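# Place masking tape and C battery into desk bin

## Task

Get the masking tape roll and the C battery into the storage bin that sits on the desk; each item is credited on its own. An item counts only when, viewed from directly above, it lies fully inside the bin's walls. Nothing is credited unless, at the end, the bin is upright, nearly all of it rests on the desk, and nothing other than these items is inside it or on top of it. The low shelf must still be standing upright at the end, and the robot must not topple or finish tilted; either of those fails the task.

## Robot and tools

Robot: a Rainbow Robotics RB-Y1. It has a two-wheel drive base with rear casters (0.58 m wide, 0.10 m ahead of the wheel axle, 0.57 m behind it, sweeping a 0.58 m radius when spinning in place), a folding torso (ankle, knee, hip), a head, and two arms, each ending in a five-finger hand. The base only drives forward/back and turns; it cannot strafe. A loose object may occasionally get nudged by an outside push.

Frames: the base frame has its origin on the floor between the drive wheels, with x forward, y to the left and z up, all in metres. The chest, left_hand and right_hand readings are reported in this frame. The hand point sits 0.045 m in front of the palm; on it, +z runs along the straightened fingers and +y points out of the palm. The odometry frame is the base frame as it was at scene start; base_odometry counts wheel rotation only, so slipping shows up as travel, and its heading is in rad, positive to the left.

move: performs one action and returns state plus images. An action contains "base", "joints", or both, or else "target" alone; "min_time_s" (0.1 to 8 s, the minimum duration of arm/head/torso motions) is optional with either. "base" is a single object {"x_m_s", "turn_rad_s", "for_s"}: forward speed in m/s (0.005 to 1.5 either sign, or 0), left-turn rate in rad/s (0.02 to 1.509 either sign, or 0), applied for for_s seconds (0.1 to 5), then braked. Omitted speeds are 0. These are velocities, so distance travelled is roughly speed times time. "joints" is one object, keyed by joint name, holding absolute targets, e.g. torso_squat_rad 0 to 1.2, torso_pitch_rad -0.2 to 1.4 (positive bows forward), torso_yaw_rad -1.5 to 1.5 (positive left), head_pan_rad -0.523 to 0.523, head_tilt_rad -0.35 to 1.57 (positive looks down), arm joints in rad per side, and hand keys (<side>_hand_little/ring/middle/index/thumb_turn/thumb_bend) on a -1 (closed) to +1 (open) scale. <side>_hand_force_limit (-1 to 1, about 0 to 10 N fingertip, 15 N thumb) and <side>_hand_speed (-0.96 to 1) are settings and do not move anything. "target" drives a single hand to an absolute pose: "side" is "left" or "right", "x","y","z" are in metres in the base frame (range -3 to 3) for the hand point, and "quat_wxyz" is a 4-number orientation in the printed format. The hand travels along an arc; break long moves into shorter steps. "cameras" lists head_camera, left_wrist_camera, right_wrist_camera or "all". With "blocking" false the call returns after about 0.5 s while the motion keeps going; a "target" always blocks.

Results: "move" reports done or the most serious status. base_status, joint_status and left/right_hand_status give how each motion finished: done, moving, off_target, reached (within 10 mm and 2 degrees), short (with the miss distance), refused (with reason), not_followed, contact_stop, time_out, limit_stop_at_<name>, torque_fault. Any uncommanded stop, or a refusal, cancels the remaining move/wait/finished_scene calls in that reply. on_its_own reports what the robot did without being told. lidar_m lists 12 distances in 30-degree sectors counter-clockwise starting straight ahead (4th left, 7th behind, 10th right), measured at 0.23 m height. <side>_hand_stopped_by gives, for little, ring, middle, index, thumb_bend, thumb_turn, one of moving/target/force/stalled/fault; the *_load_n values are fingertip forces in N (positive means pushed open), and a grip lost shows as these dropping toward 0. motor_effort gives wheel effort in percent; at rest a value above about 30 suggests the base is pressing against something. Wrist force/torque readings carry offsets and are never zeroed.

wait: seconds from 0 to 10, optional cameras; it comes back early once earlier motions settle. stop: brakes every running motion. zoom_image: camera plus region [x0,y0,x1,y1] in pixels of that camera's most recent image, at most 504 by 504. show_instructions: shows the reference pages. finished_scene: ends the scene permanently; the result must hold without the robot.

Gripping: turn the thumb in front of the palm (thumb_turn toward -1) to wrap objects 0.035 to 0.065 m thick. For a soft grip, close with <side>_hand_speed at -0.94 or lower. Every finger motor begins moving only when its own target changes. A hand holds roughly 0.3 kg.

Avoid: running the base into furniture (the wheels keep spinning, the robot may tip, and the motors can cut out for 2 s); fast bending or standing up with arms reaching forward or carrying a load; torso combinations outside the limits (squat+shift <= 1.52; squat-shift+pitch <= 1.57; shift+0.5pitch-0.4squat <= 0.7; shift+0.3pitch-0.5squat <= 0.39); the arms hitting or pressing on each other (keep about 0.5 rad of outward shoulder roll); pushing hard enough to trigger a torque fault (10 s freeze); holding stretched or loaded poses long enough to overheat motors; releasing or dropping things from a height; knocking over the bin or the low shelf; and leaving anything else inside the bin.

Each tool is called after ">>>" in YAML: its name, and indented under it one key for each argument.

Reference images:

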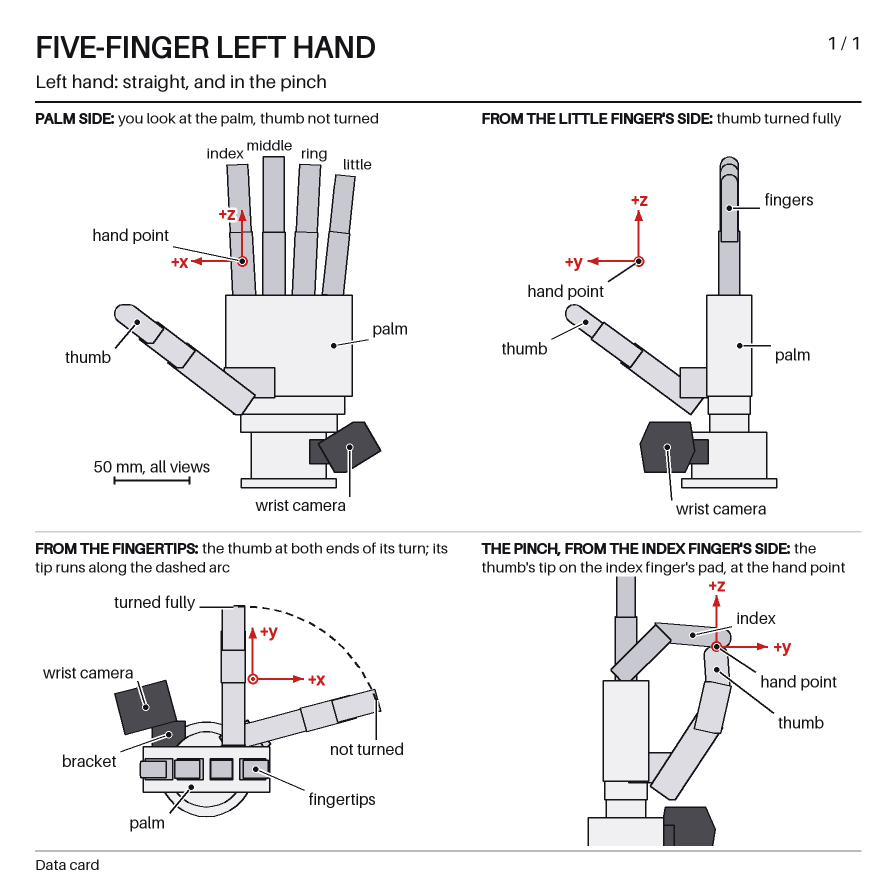

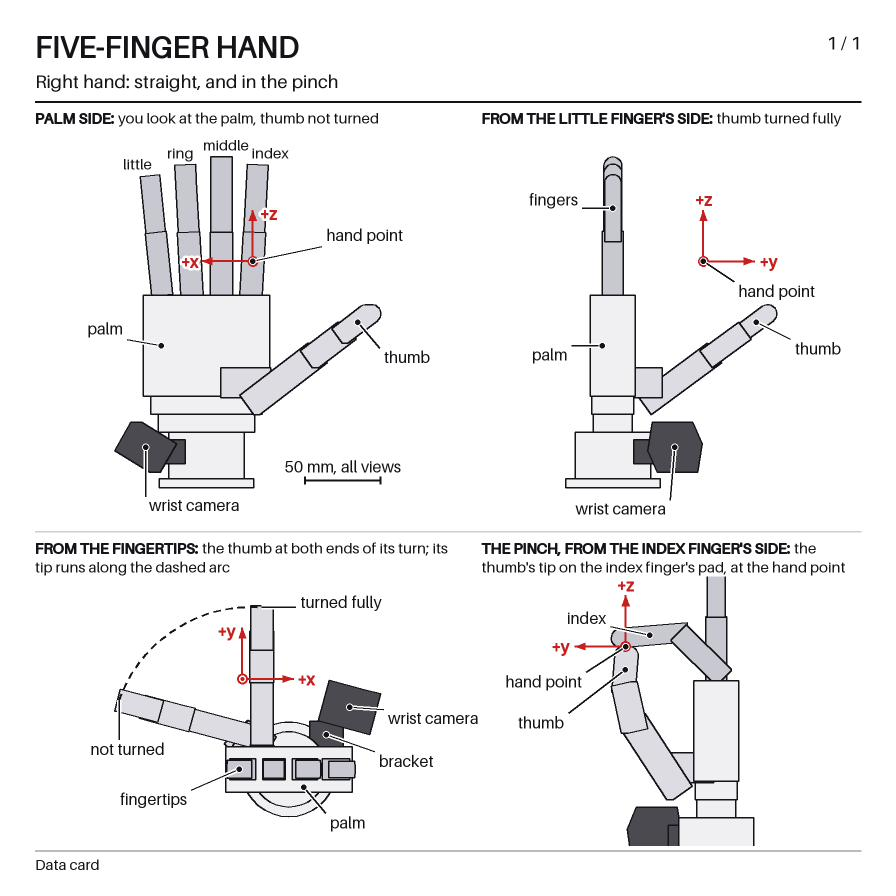

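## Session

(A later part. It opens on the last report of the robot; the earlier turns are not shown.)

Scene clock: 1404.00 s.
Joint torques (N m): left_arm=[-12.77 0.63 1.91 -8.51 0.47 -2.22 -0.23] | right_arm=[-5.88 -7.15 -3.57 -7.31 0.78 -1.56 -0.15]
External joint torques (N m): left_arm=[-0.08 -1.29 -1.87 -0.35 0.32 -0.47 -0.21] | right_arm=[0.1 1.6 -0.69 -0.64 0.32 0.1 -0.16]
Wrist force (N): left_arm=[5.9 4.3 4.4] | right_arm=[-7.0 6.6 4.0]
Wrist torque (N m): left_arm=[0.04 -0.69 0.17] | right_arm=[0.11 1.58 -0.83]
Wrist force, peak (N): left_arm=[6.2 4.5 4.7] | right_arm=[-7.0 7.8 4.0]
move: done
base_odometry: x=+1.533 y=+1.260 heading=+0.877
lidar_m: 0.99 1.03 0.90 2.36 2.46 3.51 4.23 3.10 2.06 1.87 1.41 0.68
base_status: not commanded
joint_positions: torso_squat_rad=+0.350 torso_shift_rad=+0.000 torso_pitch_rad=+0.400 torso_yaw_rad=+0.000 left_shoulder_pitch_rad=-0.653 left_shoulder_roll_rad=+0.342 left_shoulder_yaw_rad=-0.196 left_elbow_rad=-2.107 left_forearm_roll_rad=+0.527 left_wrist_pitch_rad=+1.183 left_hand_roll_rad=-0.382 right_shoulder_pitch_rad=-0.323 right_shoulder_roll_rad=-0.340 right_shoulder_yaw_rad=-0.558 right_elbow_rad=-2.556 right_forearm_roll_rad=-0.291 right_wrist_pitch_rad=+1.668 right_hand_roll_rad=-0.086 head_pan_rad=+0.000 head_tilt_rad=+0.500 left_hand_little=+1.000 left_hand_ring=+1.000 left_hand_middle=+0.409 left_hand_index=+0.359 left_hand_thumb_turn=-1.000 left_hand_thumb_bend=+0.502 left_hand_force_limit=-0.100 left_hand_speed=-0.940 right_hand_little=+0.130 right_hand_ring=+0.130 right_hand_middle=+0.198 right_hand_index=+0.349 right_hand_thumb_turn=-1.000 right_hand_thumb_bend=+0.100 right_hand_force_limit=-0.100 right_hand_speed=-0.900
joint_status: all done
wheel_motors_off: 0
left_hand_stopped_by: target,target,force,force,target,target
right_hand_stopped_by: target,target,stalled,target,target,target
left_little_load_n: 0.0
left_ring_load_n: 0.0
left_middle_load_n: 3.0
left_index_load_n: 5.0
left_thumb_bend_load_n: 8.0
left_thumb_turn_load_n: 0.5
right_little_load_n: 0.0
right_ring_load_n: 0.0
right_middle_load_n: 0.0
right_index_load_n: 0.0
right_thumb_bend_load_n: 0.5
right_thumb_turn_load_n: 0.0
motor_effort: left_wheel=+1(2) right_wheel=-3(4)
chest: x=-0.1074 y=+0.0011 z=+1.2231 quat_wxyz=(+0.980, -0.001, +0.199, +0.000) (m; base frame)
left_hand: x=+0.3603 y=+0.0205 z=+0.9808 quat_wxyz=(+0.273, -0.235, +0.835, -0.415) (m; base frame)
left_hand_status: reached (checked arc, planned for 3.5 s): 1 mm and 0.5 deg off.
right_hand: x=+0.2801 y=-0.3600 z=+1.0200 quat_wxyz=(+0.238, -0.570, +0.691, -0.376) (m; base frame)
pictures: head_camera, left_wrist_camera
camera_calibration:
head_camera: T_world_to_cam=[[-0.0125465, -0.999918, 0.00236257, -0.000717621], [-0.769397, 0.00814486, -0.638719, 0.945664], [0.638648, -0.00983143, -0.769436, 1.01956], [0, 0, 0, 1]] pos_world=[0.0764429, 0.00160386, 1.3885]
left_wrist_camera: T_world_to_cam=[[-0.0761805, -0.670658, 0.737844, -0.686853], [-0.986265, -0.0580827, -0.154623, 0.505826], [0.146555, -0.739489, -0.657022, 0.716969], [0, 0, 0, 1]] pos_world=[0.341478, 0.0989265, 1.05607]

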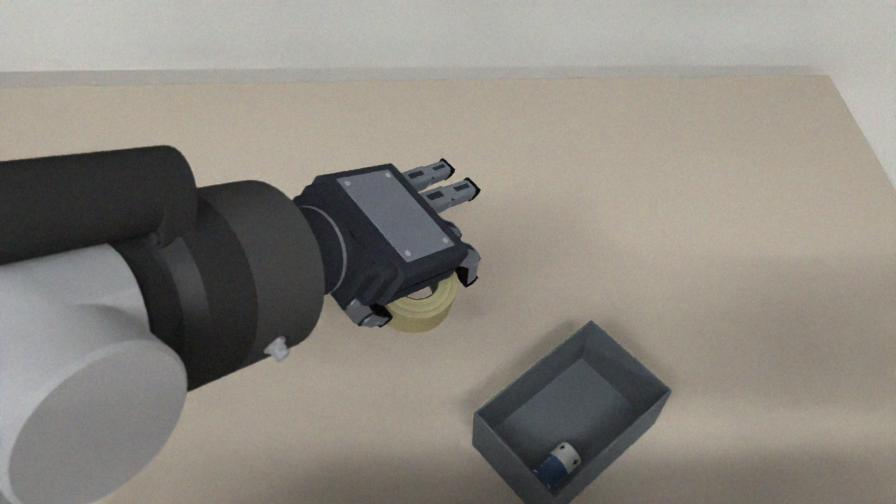

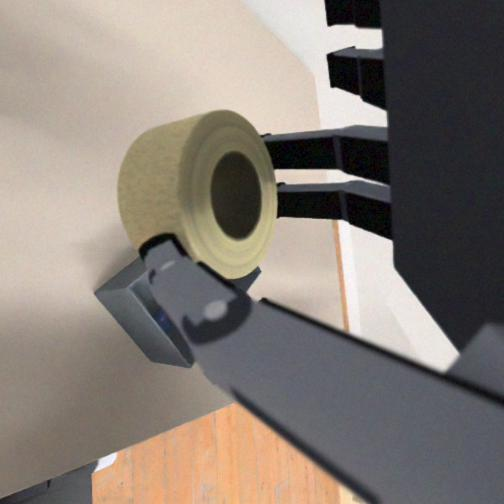

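>>> move:
  target: {"side": "left", "x": 0.3704, "y": -0.125, "z": 0.90, "quat_wxyz": [0.2709, -0.2322, 0.8355, -0.4174]}
  min_time_s: 3
  cameras: []

>>> move:
  joints: {"head_tilt_rad": 0.62}
  cameras: ["head_camera", "left_wrist_camera"]

Scene clock: 1412.77 s.
Joint torques (N m): left_arm=[-16.66 -5.05 -0.48 -8.95 -0.14 -2.19 0.05] | right_arm=[-5.79 -7.32 -3.49 -7.19 0.73 -1.72 -0.04]
External joint torques (N m): left_arm=[-2.45 -0.53 -2.06 0.85 -0.2 -0.44 0.07] | right_arm=[0.19 1.43 -0.61 -0.52 0.27 -0.06 -0.05]
Wrist force (N): left_arm=[5.6 4.6 4.7] | right_arm=[-6.4 7.0 3.8]
Wrist torque (N m): left_arm=[0.06 -0.61 0.29] | right_arm=[0.21 1.52 -0.76]
Wrist force, peak (N): left_arm=[6.2 4.9 4.5] | right_arm=[-6.8 7.3 4.5]
move: done
base_odometry: x=+1.533 y=+1.260 heading=+0.877
lidar_m: 0.99 1.02 0.90 2.36 2.48 3.50 4.23 3.09 2.06 1.86 1.39 0.68
base_status: not commanded
joint_positions: torso_squat_rad=+0.350 torso_shift_rad=+0.000 torso_pitch_rad=+0.400 torso_yaw_rad=+0.000 left_shoulder_pitch_rad=-0.761 left_shoulder_roll_rad=+0.018 left_shoulder_yaw_rad=-0.439 left_elbow_rad=-1.614 left_forearm_roll_rad=+0.156 left_wrist_pitch_rad=+0.859 left_hand_roll_rad=-0.313 right_shoulder_pitch_rad=-0.323 right_shoulder_roll_rad=-0.340 right_shoulder_yaw_rad=-0.558 right_elbow_rad=-2.556 right_forearm_roll_rad=-0.291 right_wrist_pitch_rad=+1.668 right_hand_roll_rad=-0.086 head_pan_rad=+0.000 head_tilt_rad=+0.500 left_hand_little=+1.000 left_hand_ring=+1.000 left_hand_middle=+0.409 left_hand_index=+0.359 left_hand_thumb_turn=-1.000 left_hand_thumb_bend=+0.502 left_hand_force_limit=-0.100 left_hand_speed=-0.940 right_hand_little=+0.130 right_hand_ring=+0.130 right_hand_middle=+0.198 right_hand_index=+0.349 right_hand_thumb_turn=-1.000 right_hand_thumb_bend=+0.100 right_hand_force_limit=-0.100 right_hand_speed=-0.900
joint_status: all done
wheel_motors_off: 0
left_hand_stopped_by: target,target,force,force,target,target
right_hand_stopped_by: target,target,stalled,target,target,target
left_little_load_n: 0.0
left_ring_load_n: 0.0
left_middle_load_n: 3.5
left_index_load_n: 5.0
left_thumb_bend_load_n: 7.5
left_thumb_turn_load_n: 0.5
right_little_load_n: 0.0
right_ring_load_n: 0.0
right_middle_load_n: 0.0
right_index_load_n: 0.0
right_thumb_bend_load_n: 0.0
right_thumb_turn_load_n: 0.5
motor_effort: left_wheel=+1(2) right_wheel=-2(3)
chest: x=-0.1074 y=+0.0011 z=+1.2231 quat_wxyz=(+0.980, -0.001, +0.199, +0.000) (m; base frame)
left_hand: x=+0.3703 y=-0.1247 z=+0.8998 quat_wxyz=(+0.271, -0.232, +0.836, -0.417) (m; base frame)
left_hand_status: reached (checked arc, planned for 3.0 s): 0 mm and 0.0 deg off.
right_hand: x=+0.2801 y=-0.3600 z=+1.0200 quat_wxyz=(+0.238, -0.570, +0.691, -0.376) (m; base frame)
pictures: none
No camera images: "cameras" was empty.

Scene clock: 1413.40 s.
Joint torques (N m): left_arm=[-16.62 -5.19 -0.18 -8.93 -0.14 -2.12 -0.02] | right_arm=[-5.77 -7.65 -3.06 -7.27 0.63 -1.52 -0.17]
External joint torques (N m): left_arm=[-2.41 -0.67 -1.76 0.87 -0.2 -0.37 0] | right_arm=[0.21 1.11 -0.18 -0.6 0.16 0.15 -0.18]
Wrist force (N): left_arm=[6.0 4.6 4.7] | right_arm=[-6.2 6.7 3.7]
Wrist torque (N m): left_arm=[0.06 -0.67 0.31] | right_arm=[0.16 1.43 -0.74]
Wrist force, peak (N): left_arm=[6.0 4.6 4.7] | right_arm=[-7.0 6.7 4.0]
move: done
base_odometry: x=+1.533 y=+1.260 heading=+0.877
lidar_m: 0.99 1.04 0.91 2.35 2.49 3.50 4.23 3.09 2.07 1.86 1.39 0.67
base_status: not commanded
joint_positions: torso_squat_rad=+0.350 torso_shift_rad=+0.000 torso_pitch_rad=+0.400 torso_yaw_rad=+0.000 left_shoulder_pitch_rad=-0.761 left_shoulder_roll_rad=+0.018 left_shoulder_yaw_rad=-0.439 left_elbow_rad=-1.614 left_forearm_roll_rad=+0.156 left_wrist_pitch_rad=+0.859 left_hand_roll_rad=-0.313 right_shoulder_pitch_rad=-0.323 right_shoulder_roll_rad=-0.340 right_shoulder_yaw_rad=-0.558 right_elbow_rad=-2.556 right_forearm_roll_rad=-0.291 right_wrist_pitch_rad=+1.668 right_hand_roll_rad=-0.086 head_pan_rad=+0.000 head_tilt_rad=+0.620 left_hand_little=+1.000 left_hand_ring=+1.000 left_hand_middle=+0.409 left_hand_index=+0.359 left_hand_thumb_turn=-1.000 left_hand_thumb_bend=+0.502 left_hand_force_limit=-0.100 left_hand_speed=-0.940 right_hand_little=+0.130 right_hand_ring=+0.130 right_hand_middle=+0.198 right_hand_index=+0.349 right_hand_thumb_turn=-1.000 right_hand_thumb_bend=+0.100 right_hand_force_limit=-0.100 right_hand_speed=-0.900
joint_status: all done
wheel_motors_off: 0
left_hand_stopped_by: target,target,force,force,target,target
right_hand_stopped_by: target,target,stalled,target,target,target
left_little_load_n: 0.0
left_ring_load_n: -0.5
left_middle_load_n: 3.5
left_index_load_n: 5.0
left_thumb_bend_load_n: 8.0
left_thumb_turn_load_n: 0.5
right_little_load_n: 0.0
right_ring_load_n: 0.0
right_middle_load_n: 0.0
right_index_load_n: 0.0
right_thumb_bend_load_n: 0.0
right_thumb_turn_load_n: 0.0
motor_effort: left_wheel=+1(1) right_wheel=-3(4)
chest: x=-0.1074 y=+0.0011 z=+1.2231 quat_wxyz=(+0.980, -0.001, +0.199, +0.000) (m; base frame)
left_hand: x=+0.3703 y=-0.1247 z=+0.8998 quat_wxyz=(+0.271, -0.232, +0.836, -0.417) (m; base frame)
right_hand: x=+0.2801 y=-0.3600 z=+1.0200 quat_wxyz=(+0.238, -0.570, +0.691, -0.376) (m; base frame)
pictures: head_camera, left_wrist_camera
camera_calibration:
head_camera: T_world_to_cam=[[-0.0123121, -0.999917, 0.00387863, -0.00282372], [-0.840292, 0.00824396, -0.542071, 0.809837], [0.541994, -0.00993321, -0.840324, 1.11778], [0, 0, 0, 1]] pos_world=[0.0746361, 0.00160338, 1.3783]
left_wrist_camera: T_world_to_cam=[[-0.0809662, -0.668403, 0.739379, -0.723021], [-0.986896, -0.0501181, -0.153378, 0.494862], [0.139575, -0.742108, -0.655587, 0.555976], [0, 0, 0, 1]] pos_world=[0.352237, -0.0458737, 0.974978]

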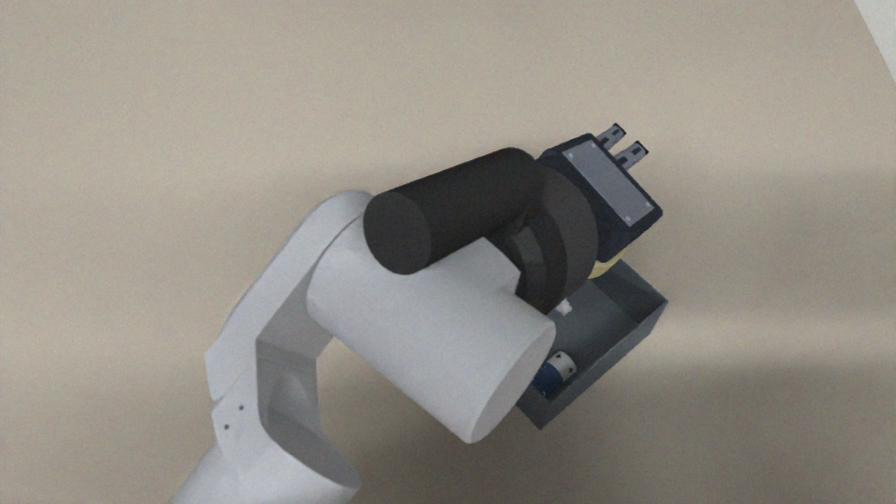

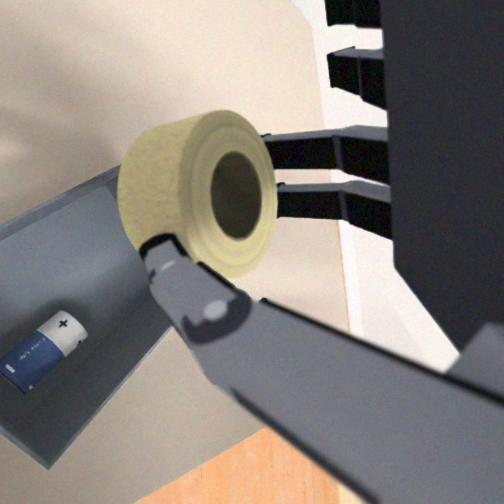

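>>> zoom_image:
  camera: "head_camera"
  region: [520, 100, 700, 440]

Scaled by 1.482.

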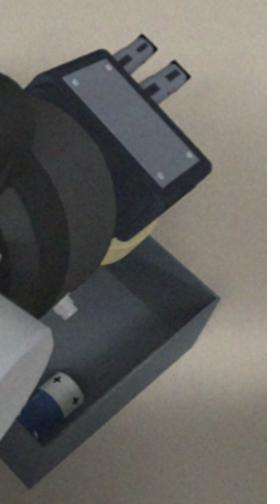

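>>> move:
  target: {"side": "left", "x": 0.368, "y": -0.1275, "z": 0.870, "quat_wxyz": [0.2709, -0.2322, 0.8355, -0.4174]}
  min_time_s: 2
  cameras: ["head_camera", "left_wrist_camera"]

Scene clock: 1491.30 s.
Joint torques (N m): left_arm=[-13.98 -5.52 -0.78 -9.17 -0.07 -2.1 -0.4] | right_arm=[-5.88 -7.58 -3.78 -7.13 0.85 -1.43 -0.16]
External joint torques (N m): left_arm=[-0.04 -0.69 -2.19 0.77 -0.14 -0.34 -0.38] | right_arm=[0.09 1.18 -0.9 -0.46 0.39 0.23 -0.17]
Wrist force (N): left_arm=[5.8 4.5 4.5] | right_arm=[-7.3 6.7 4.2]
Wrist torque (N m): left_arm=[0.06 -0.67 0.14] | right_arm=[0.20 1.63 -0.81]
Wrist force, peak (N): left_arm=[6.0 4.7 4.6] | right_arm=[-7.5 7.2 3.9]
move: done
base_odometry: x=+1.533 y=+1.260 heading=+0.877
lidar_m: 0.99 1.04 0.92 2.36 2.49 3.51 4.23 3.09 2.08 1.86 1.41 0.68
base_status: not commanded
joint_positions: torso_squat_rad=+0.350 torso_shift_rad=+0.000 torso_pitch_rad=+0.400 torso_yaw_rad=+0.000 left_shoulder_pitch_rad=-0.736 left_shoulder_roll_rad=+0.011 left_shoulder_yaw_rad=-0.455 left_elbow_rad=-1.526 left_forearm_roll_rad=+0.147 left_wrist_pitch_rad=+0.752 left_hand_roll_rad=-0.325 right_shoulder_pitch_rad=-0.323 right_shoulder_roll_rad=-0.340 right_shoulder_yaw_rad=-0.558 right_elbow_rad=-2.556 right_forearm_roll_rad=-0.291 right_wrist_pitch_rad=+1.668 right_hand_roll_rad=-0.086 head_pan_rad=+0.000 head_tilt_rad=+0.620 left_hand_little=+1.000 left_hand_ring=+1.000 left_hand_middle=+0.409 left_hand_index=+0.359 left_hand_thumb_turn=-1.000 left_hand_thumb_bend=+0.502 left_hand_force_limit=-0.100 left_hand_speed=-0.940 right_hand_little=+0.130 right_hand_ring=+0.130 right_hand_middle=+0.198 right_hand_index=+0.349 right_hand_thumb_turn=-1.000 right_hand_thumb_bend=+0.100 right_hand_force_limit=-0.100 right_hand_speed=-0.900
joint_status: all done
wheel_motors_off: 0
left_hand_stopped_by: target,target,force,force,target,target
right_hand_stopped_by: target,target,stalled,target,target,target
left_little_load_n: 0.0
left_ring_load_n: 0.0
left_middle_load_n: 3.5
left_index_load_n: 5.0
left_thumb_bend_load_n: 8.0
left_thumb_turn_load_n: 0.5
right_little_load_n: 0.0
right_ring_load_n: 0.0
right_middle_load_n: 0.0
right_index_load_n: 0.0
right_thumb_bend_load_n: 0.0
right_thumb_turn_load_n: 0.0
motor_effort: left_wheel=+1(2) right_wheel=-3(4)
chest: x=-0.1074 y=+0.0011 z=+1.2231 quat_wxyz=(+0.980, -0.001, +0.199, +0.000) (m; base frame)
left_hand: x=+0.3680 y=-0.1272 z=+0.8702 quat_wxyz=(+0.271, -0.232, +0.836, -0.417) (m; base frame)
left_hand_status: reached (checked arc, planned for 2.0 s): 0 mm and 0.0 deg off.
right_hand: x=+0.2801 y=-0.3600 z=+1.0200 quat_wxyz=(+0.238, -0.570, +0.691, -0.376) (m; base frame)
pictures: head_camera, left_wrist_camera
camera_calibration:
head_camera: T_world_to_cam=[[-0.0123121, -0.999917, 0.00387863, -0.00282372], [-0.840292, 0.00824396, -0.542071, 0.809837], [0.541994, -0.00993321, -0.840324, 1.11778], [0, 0, 0, 1]] pos_world=[0.0746361, 0.00160338, 1.3783]
left_wrist_camera: T_world_to_cam=[[-0.0813461, -0.668387, 0.739352, -0.702842], [-0.986821, -0.0500984, -0.153863, 0.488262], [0.139881, -0.742124, -0.655504, 0.534864], [0, 0, 0, 1]] pos_world=[0.349837, -0.0483737, 0.945378]

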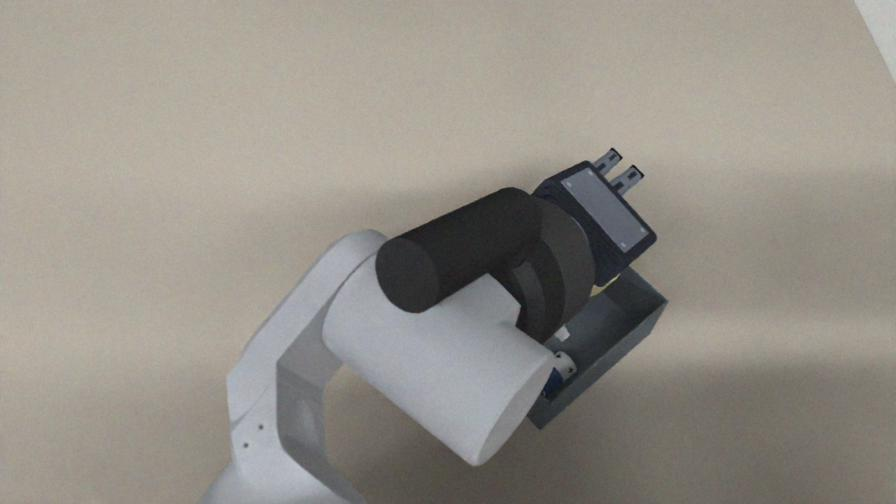

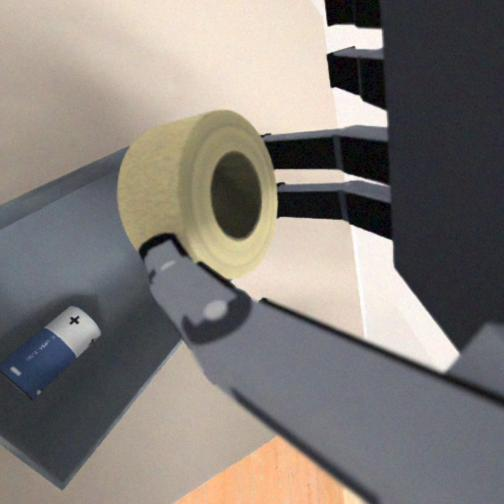

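>>> zoom_image:
  camera: "left_wrist_camera"
  region: [0, 100, 300, 400]

>>> zoom_image:
  camera: "head_camera"
  region: [500, 130, 700, 450]

Scaled by 1.680.

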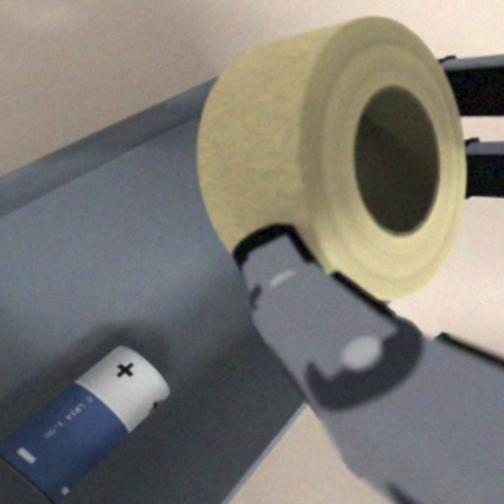

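Scaled by 1.575.

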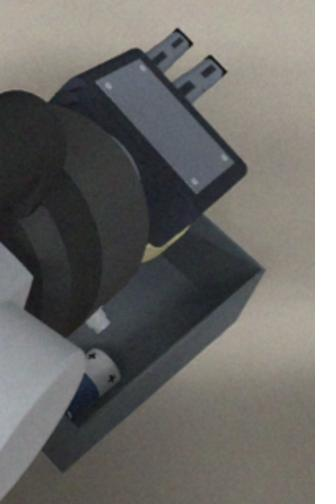

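>>> move:
  target: {"side": "left", "x": 0.368, "y": -0.132, "z": 0.845, "quat_wxyz": [0.2709, -0.2322, 0.8355, -0.4174]}
  min_time_s: 2
  cameras: ["head_camera", "left_wrist_camera"]

>>> zoom_image:
  camera: "left_wrist_camera"
  region: [0, 0, 504, 504]

>>> zoom_image:
  camera: "head_camera"
  region: [480, 130, 720, 450]

Scene clock: 1611.63 s.
Joint torques (N m): left_arm=[-16.42 -6.13 -0.76 -9.09 -0.18 -2.26 -0.31] | right_arm=[-5.47 -7.26 -3.51 -7.32 0.65 -1.77 -0.13]
External joint torques (N m): left_arm=[-2.48 -1.1 -2.08 0.88 -0.25 -0.5 -0.29] | right_arm=[0.5 1.5 -0.63 -0.65 0.18 -0.11 -0.14]
Wrist force (N): left_arm=[5.7 4.4 4.4] | right_arm=[-6.2 6.7 3.3]
Wrist torque (N m): left_arm=[0.06 -0.66 0.14] | right_arm=[0.22 1.48 -0.74]
Wrist force, peak (N): left_arm=[6.0 4.7 4.8] | right_arm=[-7.2 7.5 4.0]
move: done
base_odometry: x=+1.533 y=+1.260 heading=+0.877
lidar_m: 0.98 1.04 0.90 2.37 2.49 3.51 4.23 3.10 2.08 1.87 1.39 0.69
base_status: not commanded
joint_positions: torso_squat_rad=+0.350 torso_shift_rad=+0.000 torso_pitch_rad=+0.400 torso_yaw_rad=+0.000 left_shoulder_pitch_rad=-0.736 left_shoulder_roll_rad=+0.001 left_shoulder_yaw_rad=-0.468 left_elbow_rad=-1.424 left_forearm_roll_rad=+0.140 left_wrist_pitch_rad=+0.654 left_hand_roll_rad=-0.325 right_shoulder_pitch_rad=-0.323 right_shoulder_roll_rad=-0.340 right_shoulder_yaw_rad=-0.558 right_elbow_rad=-2.556 right_forearm_roll_rad=-0.291 right_wrist_pitch_rad=+1.668 right_hand_roll_rad=-0.086 head_pan_rad=+0.000 head_tilt_rad=+0.620 left_hand_little=+1.000 left_hand_ring=+1.000 left_hand_middle=+0.409 left_hand_index=+0.359 left_hand_thumb_turn=-1.000 left_hand_thumb_bend=+0.502 left_hand_force_limit=-0.100 left_hand_speed=-0.940 right_hand_little=+0.130 right_hand_ring=+0.130 right_hand_middle=+0.198 right_hand_index=+0.349 right_hand_thumb_turn=-1.000 right_hand_thumb_bend=+0.100 right_hand_force_limit=-0.100 right_hand_speed=-0.900
joint_status: all done
wheel_motors_off: 0
left_hand_stopped_by: target,target,force,force,target,target
right_hand_stopped_by: target,target,stalled,target,target,target
left_little_load_n: 0.0
left_ring_load_n: 0.0
left_middle_load_n: 3.5
left_index_load_n: 5.5
left_thumb_bend_load_n: 8.0
left_thumb_turn_load_n: 0.5
right_little_load_n: 0.0
right_ring_load_n: 0.0
right_middle_load_n: 0.0
right_index_load_n: 0.0
right_thumb_bend_load_n: 0.0
right_thumb_turn_load_n: 0.0
motor_effort: left_wheel=+1(2) right_wheel=-3(3)
chest: x=-0.1074 y=+0.0011 z=+1.2231 quat_wxyz=(+0.980, -0.001, +0.199, +0.000) (m; base frame)
left_hand: x=+0.3678 y=-0.1315 z=+0.8449 quat_wxyz=(+0.271, -0.233, +0.836, -0.417) (m; base frame)
left_hand_status: reached (checked arc, planned for 2.0 s): 1 mm and 0.0 deg off.
right_hand: x=+0.2801 y=-0.3600 z=+1.0200 quat_wxyz=(+0.238, -0.570, +0.691, -0.376) (m; base frame)
pictures: head_camera, left_wrist_camera
camera_calibration:
head_camera: T_world_to_cam=[[-0.0123121, -0.999917, 0.00387863, -0.00282372], [-0.840292, 0.00824396, -0.542071, 0.809837], [0.541994, -0.00993321, -0.840324, 1.11778], [0, 0, 0, 1]] pos_world=[0.0746361, 0.00160338, 1.3783]
left_wrist_camera: T_world_to_cam=[[-0.0807416, -0.668496, 0.739319, -0.687272], [-0.986914, -0.0502485, -0.153216, 0.48348], [0.139574, -0.742016, -0.655692, 0.515314], [0, 0, 0, 1]] pos_world=[0.349737, -0.0527736, 0.920078]

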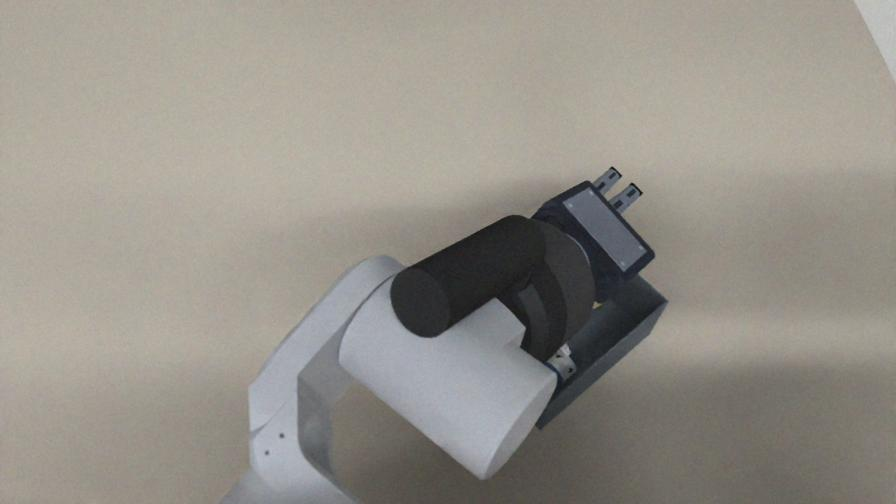

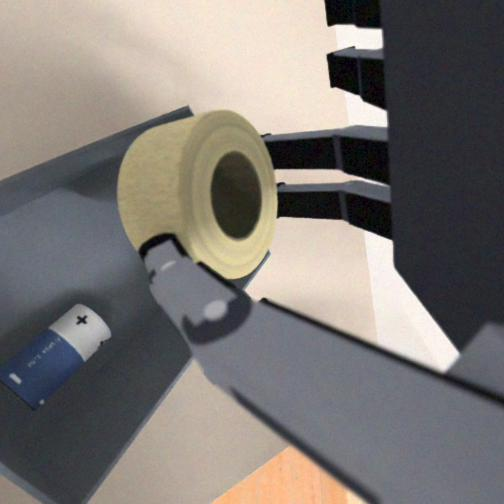

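Scaled by 1.000.

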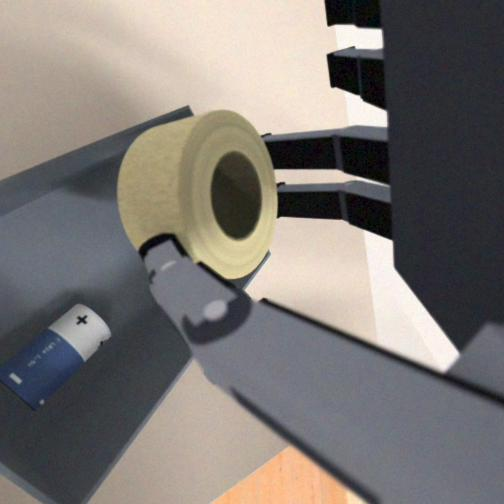

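Scaled by 1.575.

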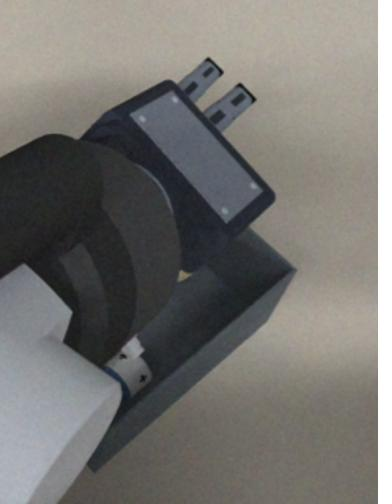

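>>> move:
  target: {"side": "left", "x": 0.364, "y": -0.142, "z": 0.84, "quat_wxyz": [0.2709, -0.2322, 0.8355, -0.4174]}
  min_time_s: 1.5

>>> move:
  target: {"side": "left", "x": 0.364, "y": -0.142, "z": 0.82, "quat_wxyz": [0.2709, -0.2322, 0.8355, -0.4174]}
  min_time_s: 2
  cameras: ["head_camera", "left_wrist_camera"]

>>> zoom_image:
  camera: "head_camera"
  region: [480, 150, 720, 450]

Scene clock: 1697.50 s.
Joint torques (N m): left_arm=[-16.32 -6.05 -0.27 -9.16 -0.14 -2.23 0.09] | right_arm=[-5.56 -7.46 -3.19 -7.02 0.79 -1.55 -0.12]
External joint torques (N m): left_arm=[-2.35 -0.78 -1.77 0.77 -0.14 -0.48 0.11] | right_arm=[0.42 1.3 -0.31 -0.35 0.32 0.11 -0.13]
Wrist force (N): left_arm=[5.7 4.3 4.5] | right_arm=[-6.2 7.0 3.3]
Wrist torque (N m): left_arm=[0.02 -0.66 0.30] | right_arm=[0.28 1.48 -0.76]
Wrist force, peak (N): left_arm=[6.0 4.4 4.8] | right_arm=[-7.2 7.4 3.9]
move: done
base_odometry: x=+1.533 y=+1.260 heading=+0.877
lidar_m: 0.99 1.04 0.91 2.36 2.49 3.50 4.22 3.09 2.07 1.86 1.40 0.68
base_status: not commanded
joint_positions: torso_squat_rad=+0.350 torso_shift_rad=+0.000 torso_pitch_rad=+0.400 torso_yaw_rad=+0.000 left_shoulder_pitch_rad=-0.754 left_shoulder_roll_rad=+0.000 left_shoulder_yaw_rad=-0.509 left_elbow_rad=-1.388 left_forearm_roll_rad=+0.099 left_wrist_pitch_rad=+0.628 left_hand_roll_rad=-0.255 right_shoulder_pitch_rad=-0.323 right_shoulder_roll_rad=-0.340 right_shoulder_yaw_rad=-0.558 right_elbow_rad=-2.556 right_forearm_roll_rad=-0.291 right_wrist_pitch_rad=+1.668 right_hand_roll_rad=-0.086 head_pan_rad=+0.000 head_tilt_rad=+0.620 left_hand_little=+1.000 left_hand_ring=+1.000 left_hand_middle=+0.409 left_hand_index=+0.359 left_hand_thumb_turn=-1.000 left_hand_thumb_bend=+0.502 left_hand_force_limit=-0.100 left_hand_speed=-0.940 right_hand_little=+0.130 right_hand_ring=+0.130 right_hand_middle=+0.198 right_hand_index=+0.349 right_hand_thumb_turn=-1.000 right_hand_thumb_bend=+0.100 right_hand_force_limit=-0.100 right_hand_speed=-0.900
joint_status: all done
wheel_motors_off: 0
left_hand_stopped_by: target,target,force,force,target,target
right_hand_stopped_by: target,target,stalled,target,target,target
left_little_load_n: -0.5
left_ring_load_n: 0.0
left_middle_load_n: 3.5
left_index_load_n: 5.0
left_thumb_bend_load_n: 8.0
left_thumb_turn_load_n: 0.5
right_little_load_n: 0.0
right_ring_load_n: 0.0
right_middle_load_n: 0.0
right_index_load_n: 0.0
right_thumb_bend_load_n: 0.0
right_thumb_turn_load_n: 0.0
motor_effort: left_wheel=+1(2) right_wheel=-2(4)
chest: x=-0.1074 y=+0.0011 z=+1.2231 quat_wxyz=(+0.980, -0.001, +0.199, +0.000) (m; base frame)
left_hand: x=+0.3640 y=-0.1417 z=+0.8398 quat_wxyz=(+0.271, -0.232, +0.836, -0.417) (m; base frame)
left_hand_status: reached (checked arc, planned for 1.5 s): 0 mm and 0.0 deg off.
right_hand: x=+0.2801 y=-0.3600 z=+1.0200 quat_wxyz=(+0.238, -0.570, +0.691, -0.376) (m; base frame)
pictures: none

Scene clock: 1699.83 s.
Joint torques (N m): left_arm=[-16.34 -6.23 -0.22 -9.11 -0.29 -2.2 -0.01] | right_arm=[-5.91 -6.98 -3.45 -7.12 0.66 -1.64 -0.08]
External joint torques (N m): left_arm=[-2.35 -0.99 -1.75 0.76 -0.29 -0.45 0] | right_arm=[0.07 1.78 -0.57 -0.45 0.19 0.02 -0.1]
Wrist force (N): left_arm=[5.9 4.6 4.7] | right_arm=[-7.0 6.3 4.4]
Wrist torque (N m): left_arm=[0.05 -0.70 0.29] | right_arm=[0.11 1.58 -0.82]
Wrist force, peak (N): left_arm=[6.0 4.6 4.8] | right_arm=[-7.3 6.4 4.1]
move: done
base_odometry: x=+1.533 y=+1.260 heading=+0.877
lidar_m: 0.99 1.05 0.90 2.36 2.49 3.51 4.23 3.09 2.07 1.88 1.40 0.68
base_status: not commanded
joint_positions: torso_squat_rad=+0.350 torso_shift_rad=+0.000 torso_pitch_rad=+0.400 torso_yaw_rad=+0.000 left_shoulder_pitch_rad=-0.759 left_shoulder_roll_rad=+0.000 left_shoulder_yaw_rad=-0.521 left_elbow_rad=-1.305 left_forearm_roll_rad=+0.095 left_wrist_pitch_rad=+0.549 left_hand_roll_rad=-0.245 right_shoulder_pitch_rad=-0.323 right_shoulder_roll_rad=-0.340 right_shoulder_yaw_rad=-0.558 right_elbow_rad=-2.556 right_forearm_roll_rad=-0.291 right_wrist_pitch_rad=+1.668 right_hand_roll_rad=-0.086 head_pan_rad=+0.000 head_tilt_rad=+0.620 left_hand_little=+1.000 left_hand_ring=+1.000 left_hand_middle=+0.409 left_hand_index=+0.359 left_hand_thumb_turn=-1.000 left_hand_thumb_bend=+0.502 left_hand_force_limit=-0.100 left_hand_speed=-0.940 right_hand_little=+0.130 right_hand_ring=+0.130 right_hand_middle=+0.198 right_hand_index=+0.349 right_hand_thumb_turn=-1.000 right_hand_thumb_bend=+0.100 right_hand_force_limit=-0.100 right_hand_speed=-0.900
joint_status: all done
wheel_motors_off: 0
left_hand_stopped_by: target,target,force,force,target,target
right_hand_stopped_by: target,target,stalled,target,target,target
left_little_load_n: 0.0
left_ring_load_n: 0.0
left_middle_load_n: 3.5
left_index_load_n: 5.0
left_thumb_bend_load_n: 8.0
left_thumb_turn_load_n: 0.5
right_little_load_n: 0.0
right_ring_load_n: 0.0
right_middle_load_n: 0.0
right_index_load_n: 0.0
right_thumb_bend_load_n: 0.0
right_thumb_turn_load_n: 0.0
motor_effort: left_wheel=+2(2) right_wheel=-3(3)
chest: x=-0.1074 y=+0.0011 z=+1.2231 quat_wxyz=(+0.980, -0.001, +0.199, +0.000) (m; base frame)
left_hand: x=+0.3638 y=-0.1416 z=+0.8199 quat_wxyz=(+0.271, -0.232, +0.836, -0.417) (m; base frame)
left_hand_status: reached (checked arc, planned for 2.0 s): 0 mm and 0.0 deg off.
right_hand: x=+0.2801 y=-0.3600 z=+1.0200 quat_wxyz=(+0.238, -0.570, +0.691, -0.376) (m; base frame)
pictures: head_camera, left_wrist_camera
camera_calibration:
head_camera: T_world_to_cam=[[-0.0123121, -0.999917, 0.00387863, -0.00282372], [-0.840292, 0.00824396, -0.542071, 0.809837], [0.541994, -0.00993321, -0.840324, 1.11778], [0, 0, 0, 1]] pos_world=[0.0746361, 0.00160338, 1.3783]
left_wrist_camera: T_world_to_cam=[[-0.080884, -0.668449, 0.739347, -0.675762], [-0.986918, -0.0500824, -0.153248, 0.475337], [0.139467, -0.74207, -0.655653, 0.492045], [0, 0, 0, 1]] pos_world=[0.345836, -0.0627736, 0.895078]

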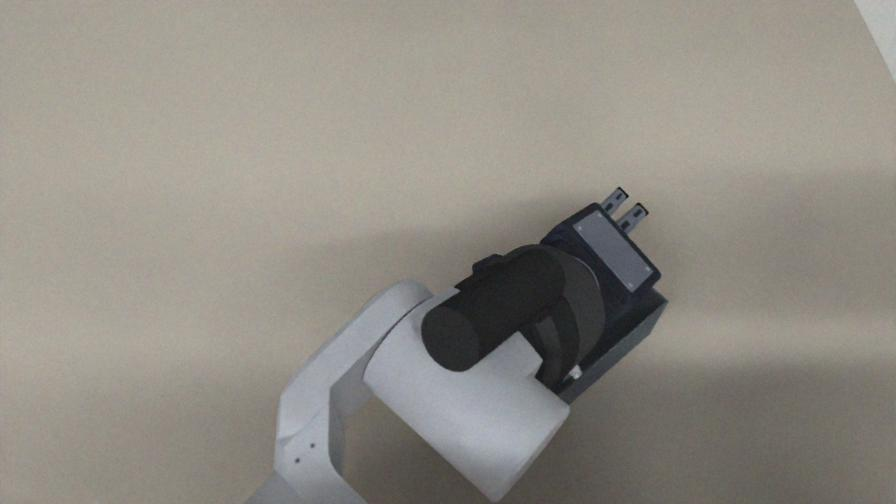

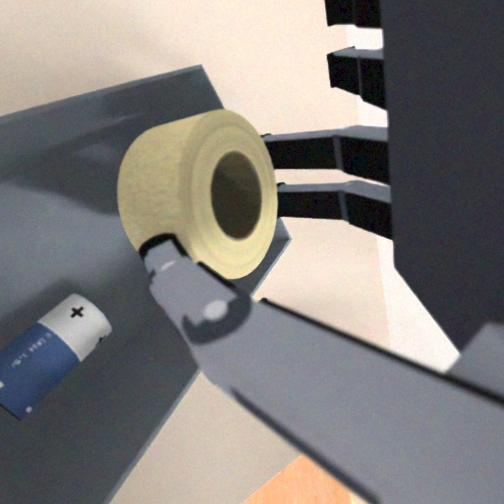

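Scaled by 1.680.

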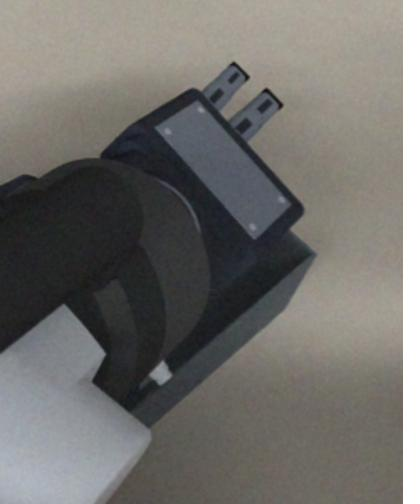

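>>> move:
  target: {"side": "left", "x": 0.364, "y": -0.142, "z": 0.80, "quat_wxyz": [0.2709, -0.2322, 0.8355, -0.4174]}
  min_time_s: 2

>>> move:
  target: {"side": "left", "x": 0.364, "y": -0.142, "z": 0.788, "quat_wxyz": [0.2709, -0.2322, 0.8355, -0.4174]}
  min_time_s: 2
  cameras: ["head_camera", "left_wrist_camera"]

Scene clock: 1714.53 s.
Joint torques (N m): left_arm=[-16.74 -6.02 -0.51 -8.99 -0.15 -2.28 0.01] | right_arm=[-5.59 -7.1 -2.93 -7.16 0.62 -1.62 -0.21]
External joint torques (N m): left_arm=[-2.67 -0.88 -2.1 0.74 -0.15 -0.53 0.03] | right_arm=[0.39 1.65 -0.05 -0.49 0.15 0.04 -0.22]
Wrist force (N): left_arm=[6.1 4.6 4.7] | right_arm=[-6.7 7.2 3.9]
Wrist torque (N m): left_arm=[0.04 -0.75 0.31] | right_arm=[0.27 1.47 -0.76]
Wrist force, peak (N): left_arm=[6.3 4.6 4.7] | right_arm=[-7.4 7.0 3.7]
move: done
base_odometry: x=+1.533 y=+1.260 heading=+0.877
lidar_m: 0.99 1.03 0.91 2.36 2.47 3.50 4.23 3.09 2.06 1.86 1.39 0.68
base_status: not commanded
joint_positions: torso_squat_rad=+0.350 torso_shift_rad=+0.000 torso_pitch_rad=+0.400 torso_yaw_rad=+0.000 left_shoulder_pitch_rad=-0.773 left_shoulder_roll_rad=+0.000 left_shoulder_yaw_rad=-0.537 left_elbow_rad=-1.212 left_forearm_roll_rad=+0.091 left_wrist_pitch_rad=+0.465 left_hand_roll_rad=-0.225 right_shoulder_pitch_rad=-0.323 right_shoulder_roll_rad=-0.340 right_shoulder_yaw_rad=-0.558 right_elbow_rad=-2.556 right_forearm_roll_rad=-0.291 right_wrist_pitch_rad=+1.668 right_hand_roll_rad=-0.086 head_pan_rad=+0.000 head_tilt_rad=+0.620 left_hand_little=+1.000 left_hand_ring=+1.000 left_hand_middle=+0.409 left_hand_index=+0.359 left_hand_thumb_turn=-1.000 left_hand_thumb_bend=+0.502 left_hand_force_limit=-0.100 left_hand_speed=-0.940 right_hand_little=+0.130 right_hand_ring=+0.130 right_hand_middle=+0.198 right_hand_index=+0.349 right_hand_thumb_turn=-1.000 right_hand_thumb_bend=+0.100 right_hand_force_limit=-0.100 right_hand_speed=-0.900
joint_status: all done
wheel_motors_off: 0
left_hand_stopped_by: target,target,force,force,target,target
right_hand_stopped_by: target,target,stalled,target,target,target
left_little_load_n: 0.0
left_ring_load_n: 0.0
left_middle_load_n: 3.5
left_index_load_n: 5.0
left_thumb_bend_load_n: 8.0
left_thumb_turn_load_n: 0.5
right_little_load_n: 0.0
right_ring_load_n: 0.0
right_middle_load_n: 0.0
right_index_load_n: 0.0
right_thumb_bend_load_n: 0.0
right_thumb_turn_load_n: 0.0
motor_effort: left_wheel=+1(2) right_wheel=-2(3)
chest: x=-0.1074 y=+0.0011 z=+1.2231 quat_wxyz=(+0.980, -0.001, +0.199, +0.000) (m; base frame)
left_hand: x=+0.3638 y=-0.1415 z=+0.8000 quat_wxyz=(+0.271, -0.232, +0.836, -0.417) (m; base frame)
left_hand_status: reached (checked arc, planned for 2.0 s): 1 mm and 0.0 deg off.
right_hand: x=+0.2801 y=-0.3600 z=+1.0200 quat_wxyz=(+0.238, -0.570, +0.691, -0.376) (m; base frame)
pictures: none

Scene clock: 1716.87 s.
Joint torques (N m): left_arm=[-16.73 -5.78 -0.1 -8.8 -0.19 -2.23 0.05] | right_arm=[-5.89 -7.1 -3.7 -7.25 0.77 -1.6 -0.08]
External joint torques (N m): left_arm=[-2.57 -0.73 -1.77 0.8 -0.18 -0.49 0.07] | right_arm=[0.09 1.66 -0.82 -0.58 0.31 0.07 -0.09]
Wrist force (N): left_arm=[6.0 4.5 4.5] | right_arm=[-6.1 6.6 3.3]
Wrist torque (N m): left_arm=[0.05 -0.72 0.29] | right_arm=[0.17 1.49 -0.77]
Wrist force, peak (N): left_arm=[6.4 4.6 4.6] | right_arm=[-7.8 6.3 3.9]
move: done
base_odometry: x=+1.533 y=+1.260 heading=+0.877
lidar_m: 0.99 1.04 0.91 2.35 2.48 3.50 4.23 3.10 2.06 1.86 1.39 0.68
base_status: not commanded
joint_positions: torso_squat_rad=+0.350 torso_shift_rad=+0.000 torso_pitch_rad=+0.400 torso_yaw_rad=+0.000 left_shoulder_pitch_rad=-0.788 left_shoulder_roll_rad=+0.000 left_shoulder_yaw_rad=-0.551 left_elbow_rad=-1.147 left_forearm_roll_rad=+0.083 left_wrist_pitch_rad=+0.411 left_hand_roll_rad=-0.201 right_shoulder_pitch_rad=-0.323 right_shoulder_roll_rad=-0.340 right_shoulder_yaw_rad=-0.558 right_elbow_rad=-2.556 right_forearm_roll_rad=-0.291 right_wrist_pitch_rad=+1.668 right_hand_roll_rad=-0.086 head_pan_rad=+0.000 head_tilt_rad=+0.620 left_hand_little=+1.000 left_hand_ring=+1.000 left_hand_middle=+0.409 left_hand_index=+0.359 left_hand_thumb_turn=-1.000 left_hand_thumb_bend=+0.502 left_hand_force_limit=-0.100 left_hand_speed=-0.940 right_hand_little=+0.130 right_hand_ring=+0.130 right_hand_middle=+0.198 right_hand_index=+0.349 right_hand_thumb_turn=-1.000 right_hand_thumb_bend=+0.100 right_hand_force_limit=-0.100 right_hand_speed=-0.900
joint_status: all done
wheel_motors_off: 0
left_hand_stopped_by: target,target,force,force,target,target
right_hand_stopped_by: target,target,stalled,target,target,target
left_little_load_n: 0.0
left_ring_load_n: 0.0
left_middle_load_n: 3.5
left_index_load_n: 5.5
left_thumb_bend_load_n: 8.0
left_thumb_turn_load_n: 0.5
right_little_load_n: 0.0
right_ring_load_n: 0.0
right_middle_load_n: 0.0
right_index_load_n: 0.0
right_thumb_bend_load_n: 0.0
right_thumb_turn_load_n: 0.0
motor_effort: left_wheel=+1(2) right_wheel=-3(4)
chest: x=-0.1074 y=+0.0011 z=+1.2231 quat_wxyz=(+0.980, -0.001, +0.199, +0.000) (m; base frame)
left_hand: x=+0.3639 y=-0.1416 z=+0.7878 quat_wxyz=(+0.271, -0.232, +0.836, -0.417) (m; base frame)
left_hand_status: reached (checked arc, planned for 2.0 s): 0 mm and 0.0 deg off.
right_hand: x=+0.2801 y=-0.3600 z=+1.0200 quat_wxyz=(+0.238, -0.570, +0.691, -0.376) (m; base frame)
pictures: head_camera, left_wrist_camera
camera_calibration:
head_camera: T_world_to_cam=[[-0.0123121, -0.999917, 0.00387863, -0.00282372], [-0.840292, 0.00824396, -0.542071, 0.809837], [0.541994, -0.00993321, -0.840324, 1.11778], [0, 0, 0, 1]] pos_world=[0.0746361, 0.00160338, 1.3783]
left_wrist_camera: T_world_to_cam=[[-0.0810356, -0.668277, 0.739485, -0.652077], [-0.986946, -0.0498026, -0.15316, 0.470467], [0.139182, -0.742243, -0.655517, 0.470956], [0, 0, 0, 1]] pos_world=[0.345935, -0.0627737, 0.862979]

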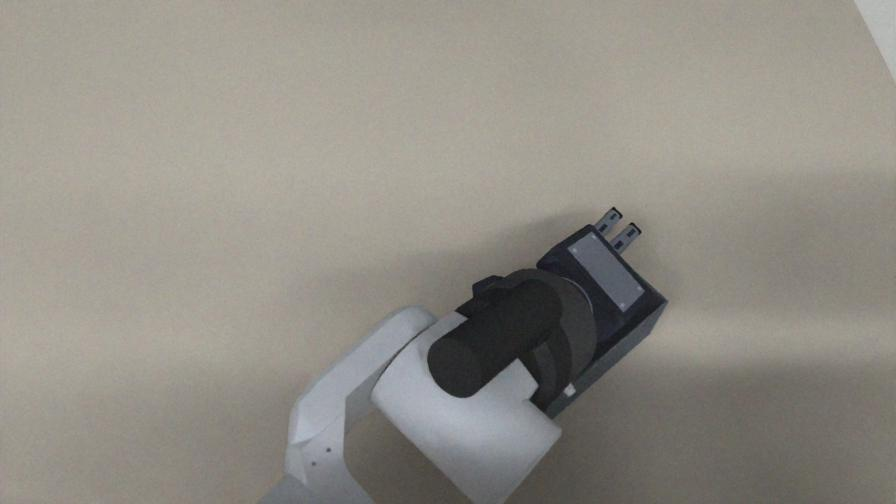

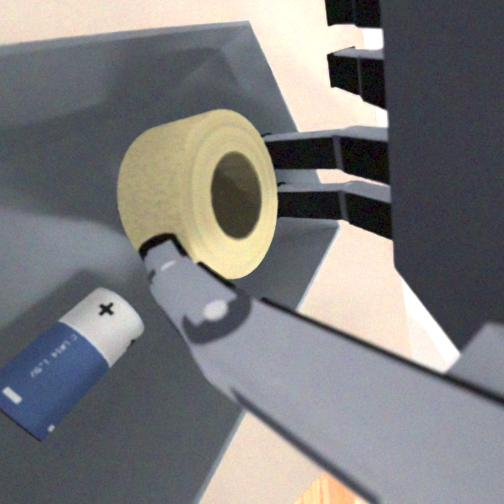

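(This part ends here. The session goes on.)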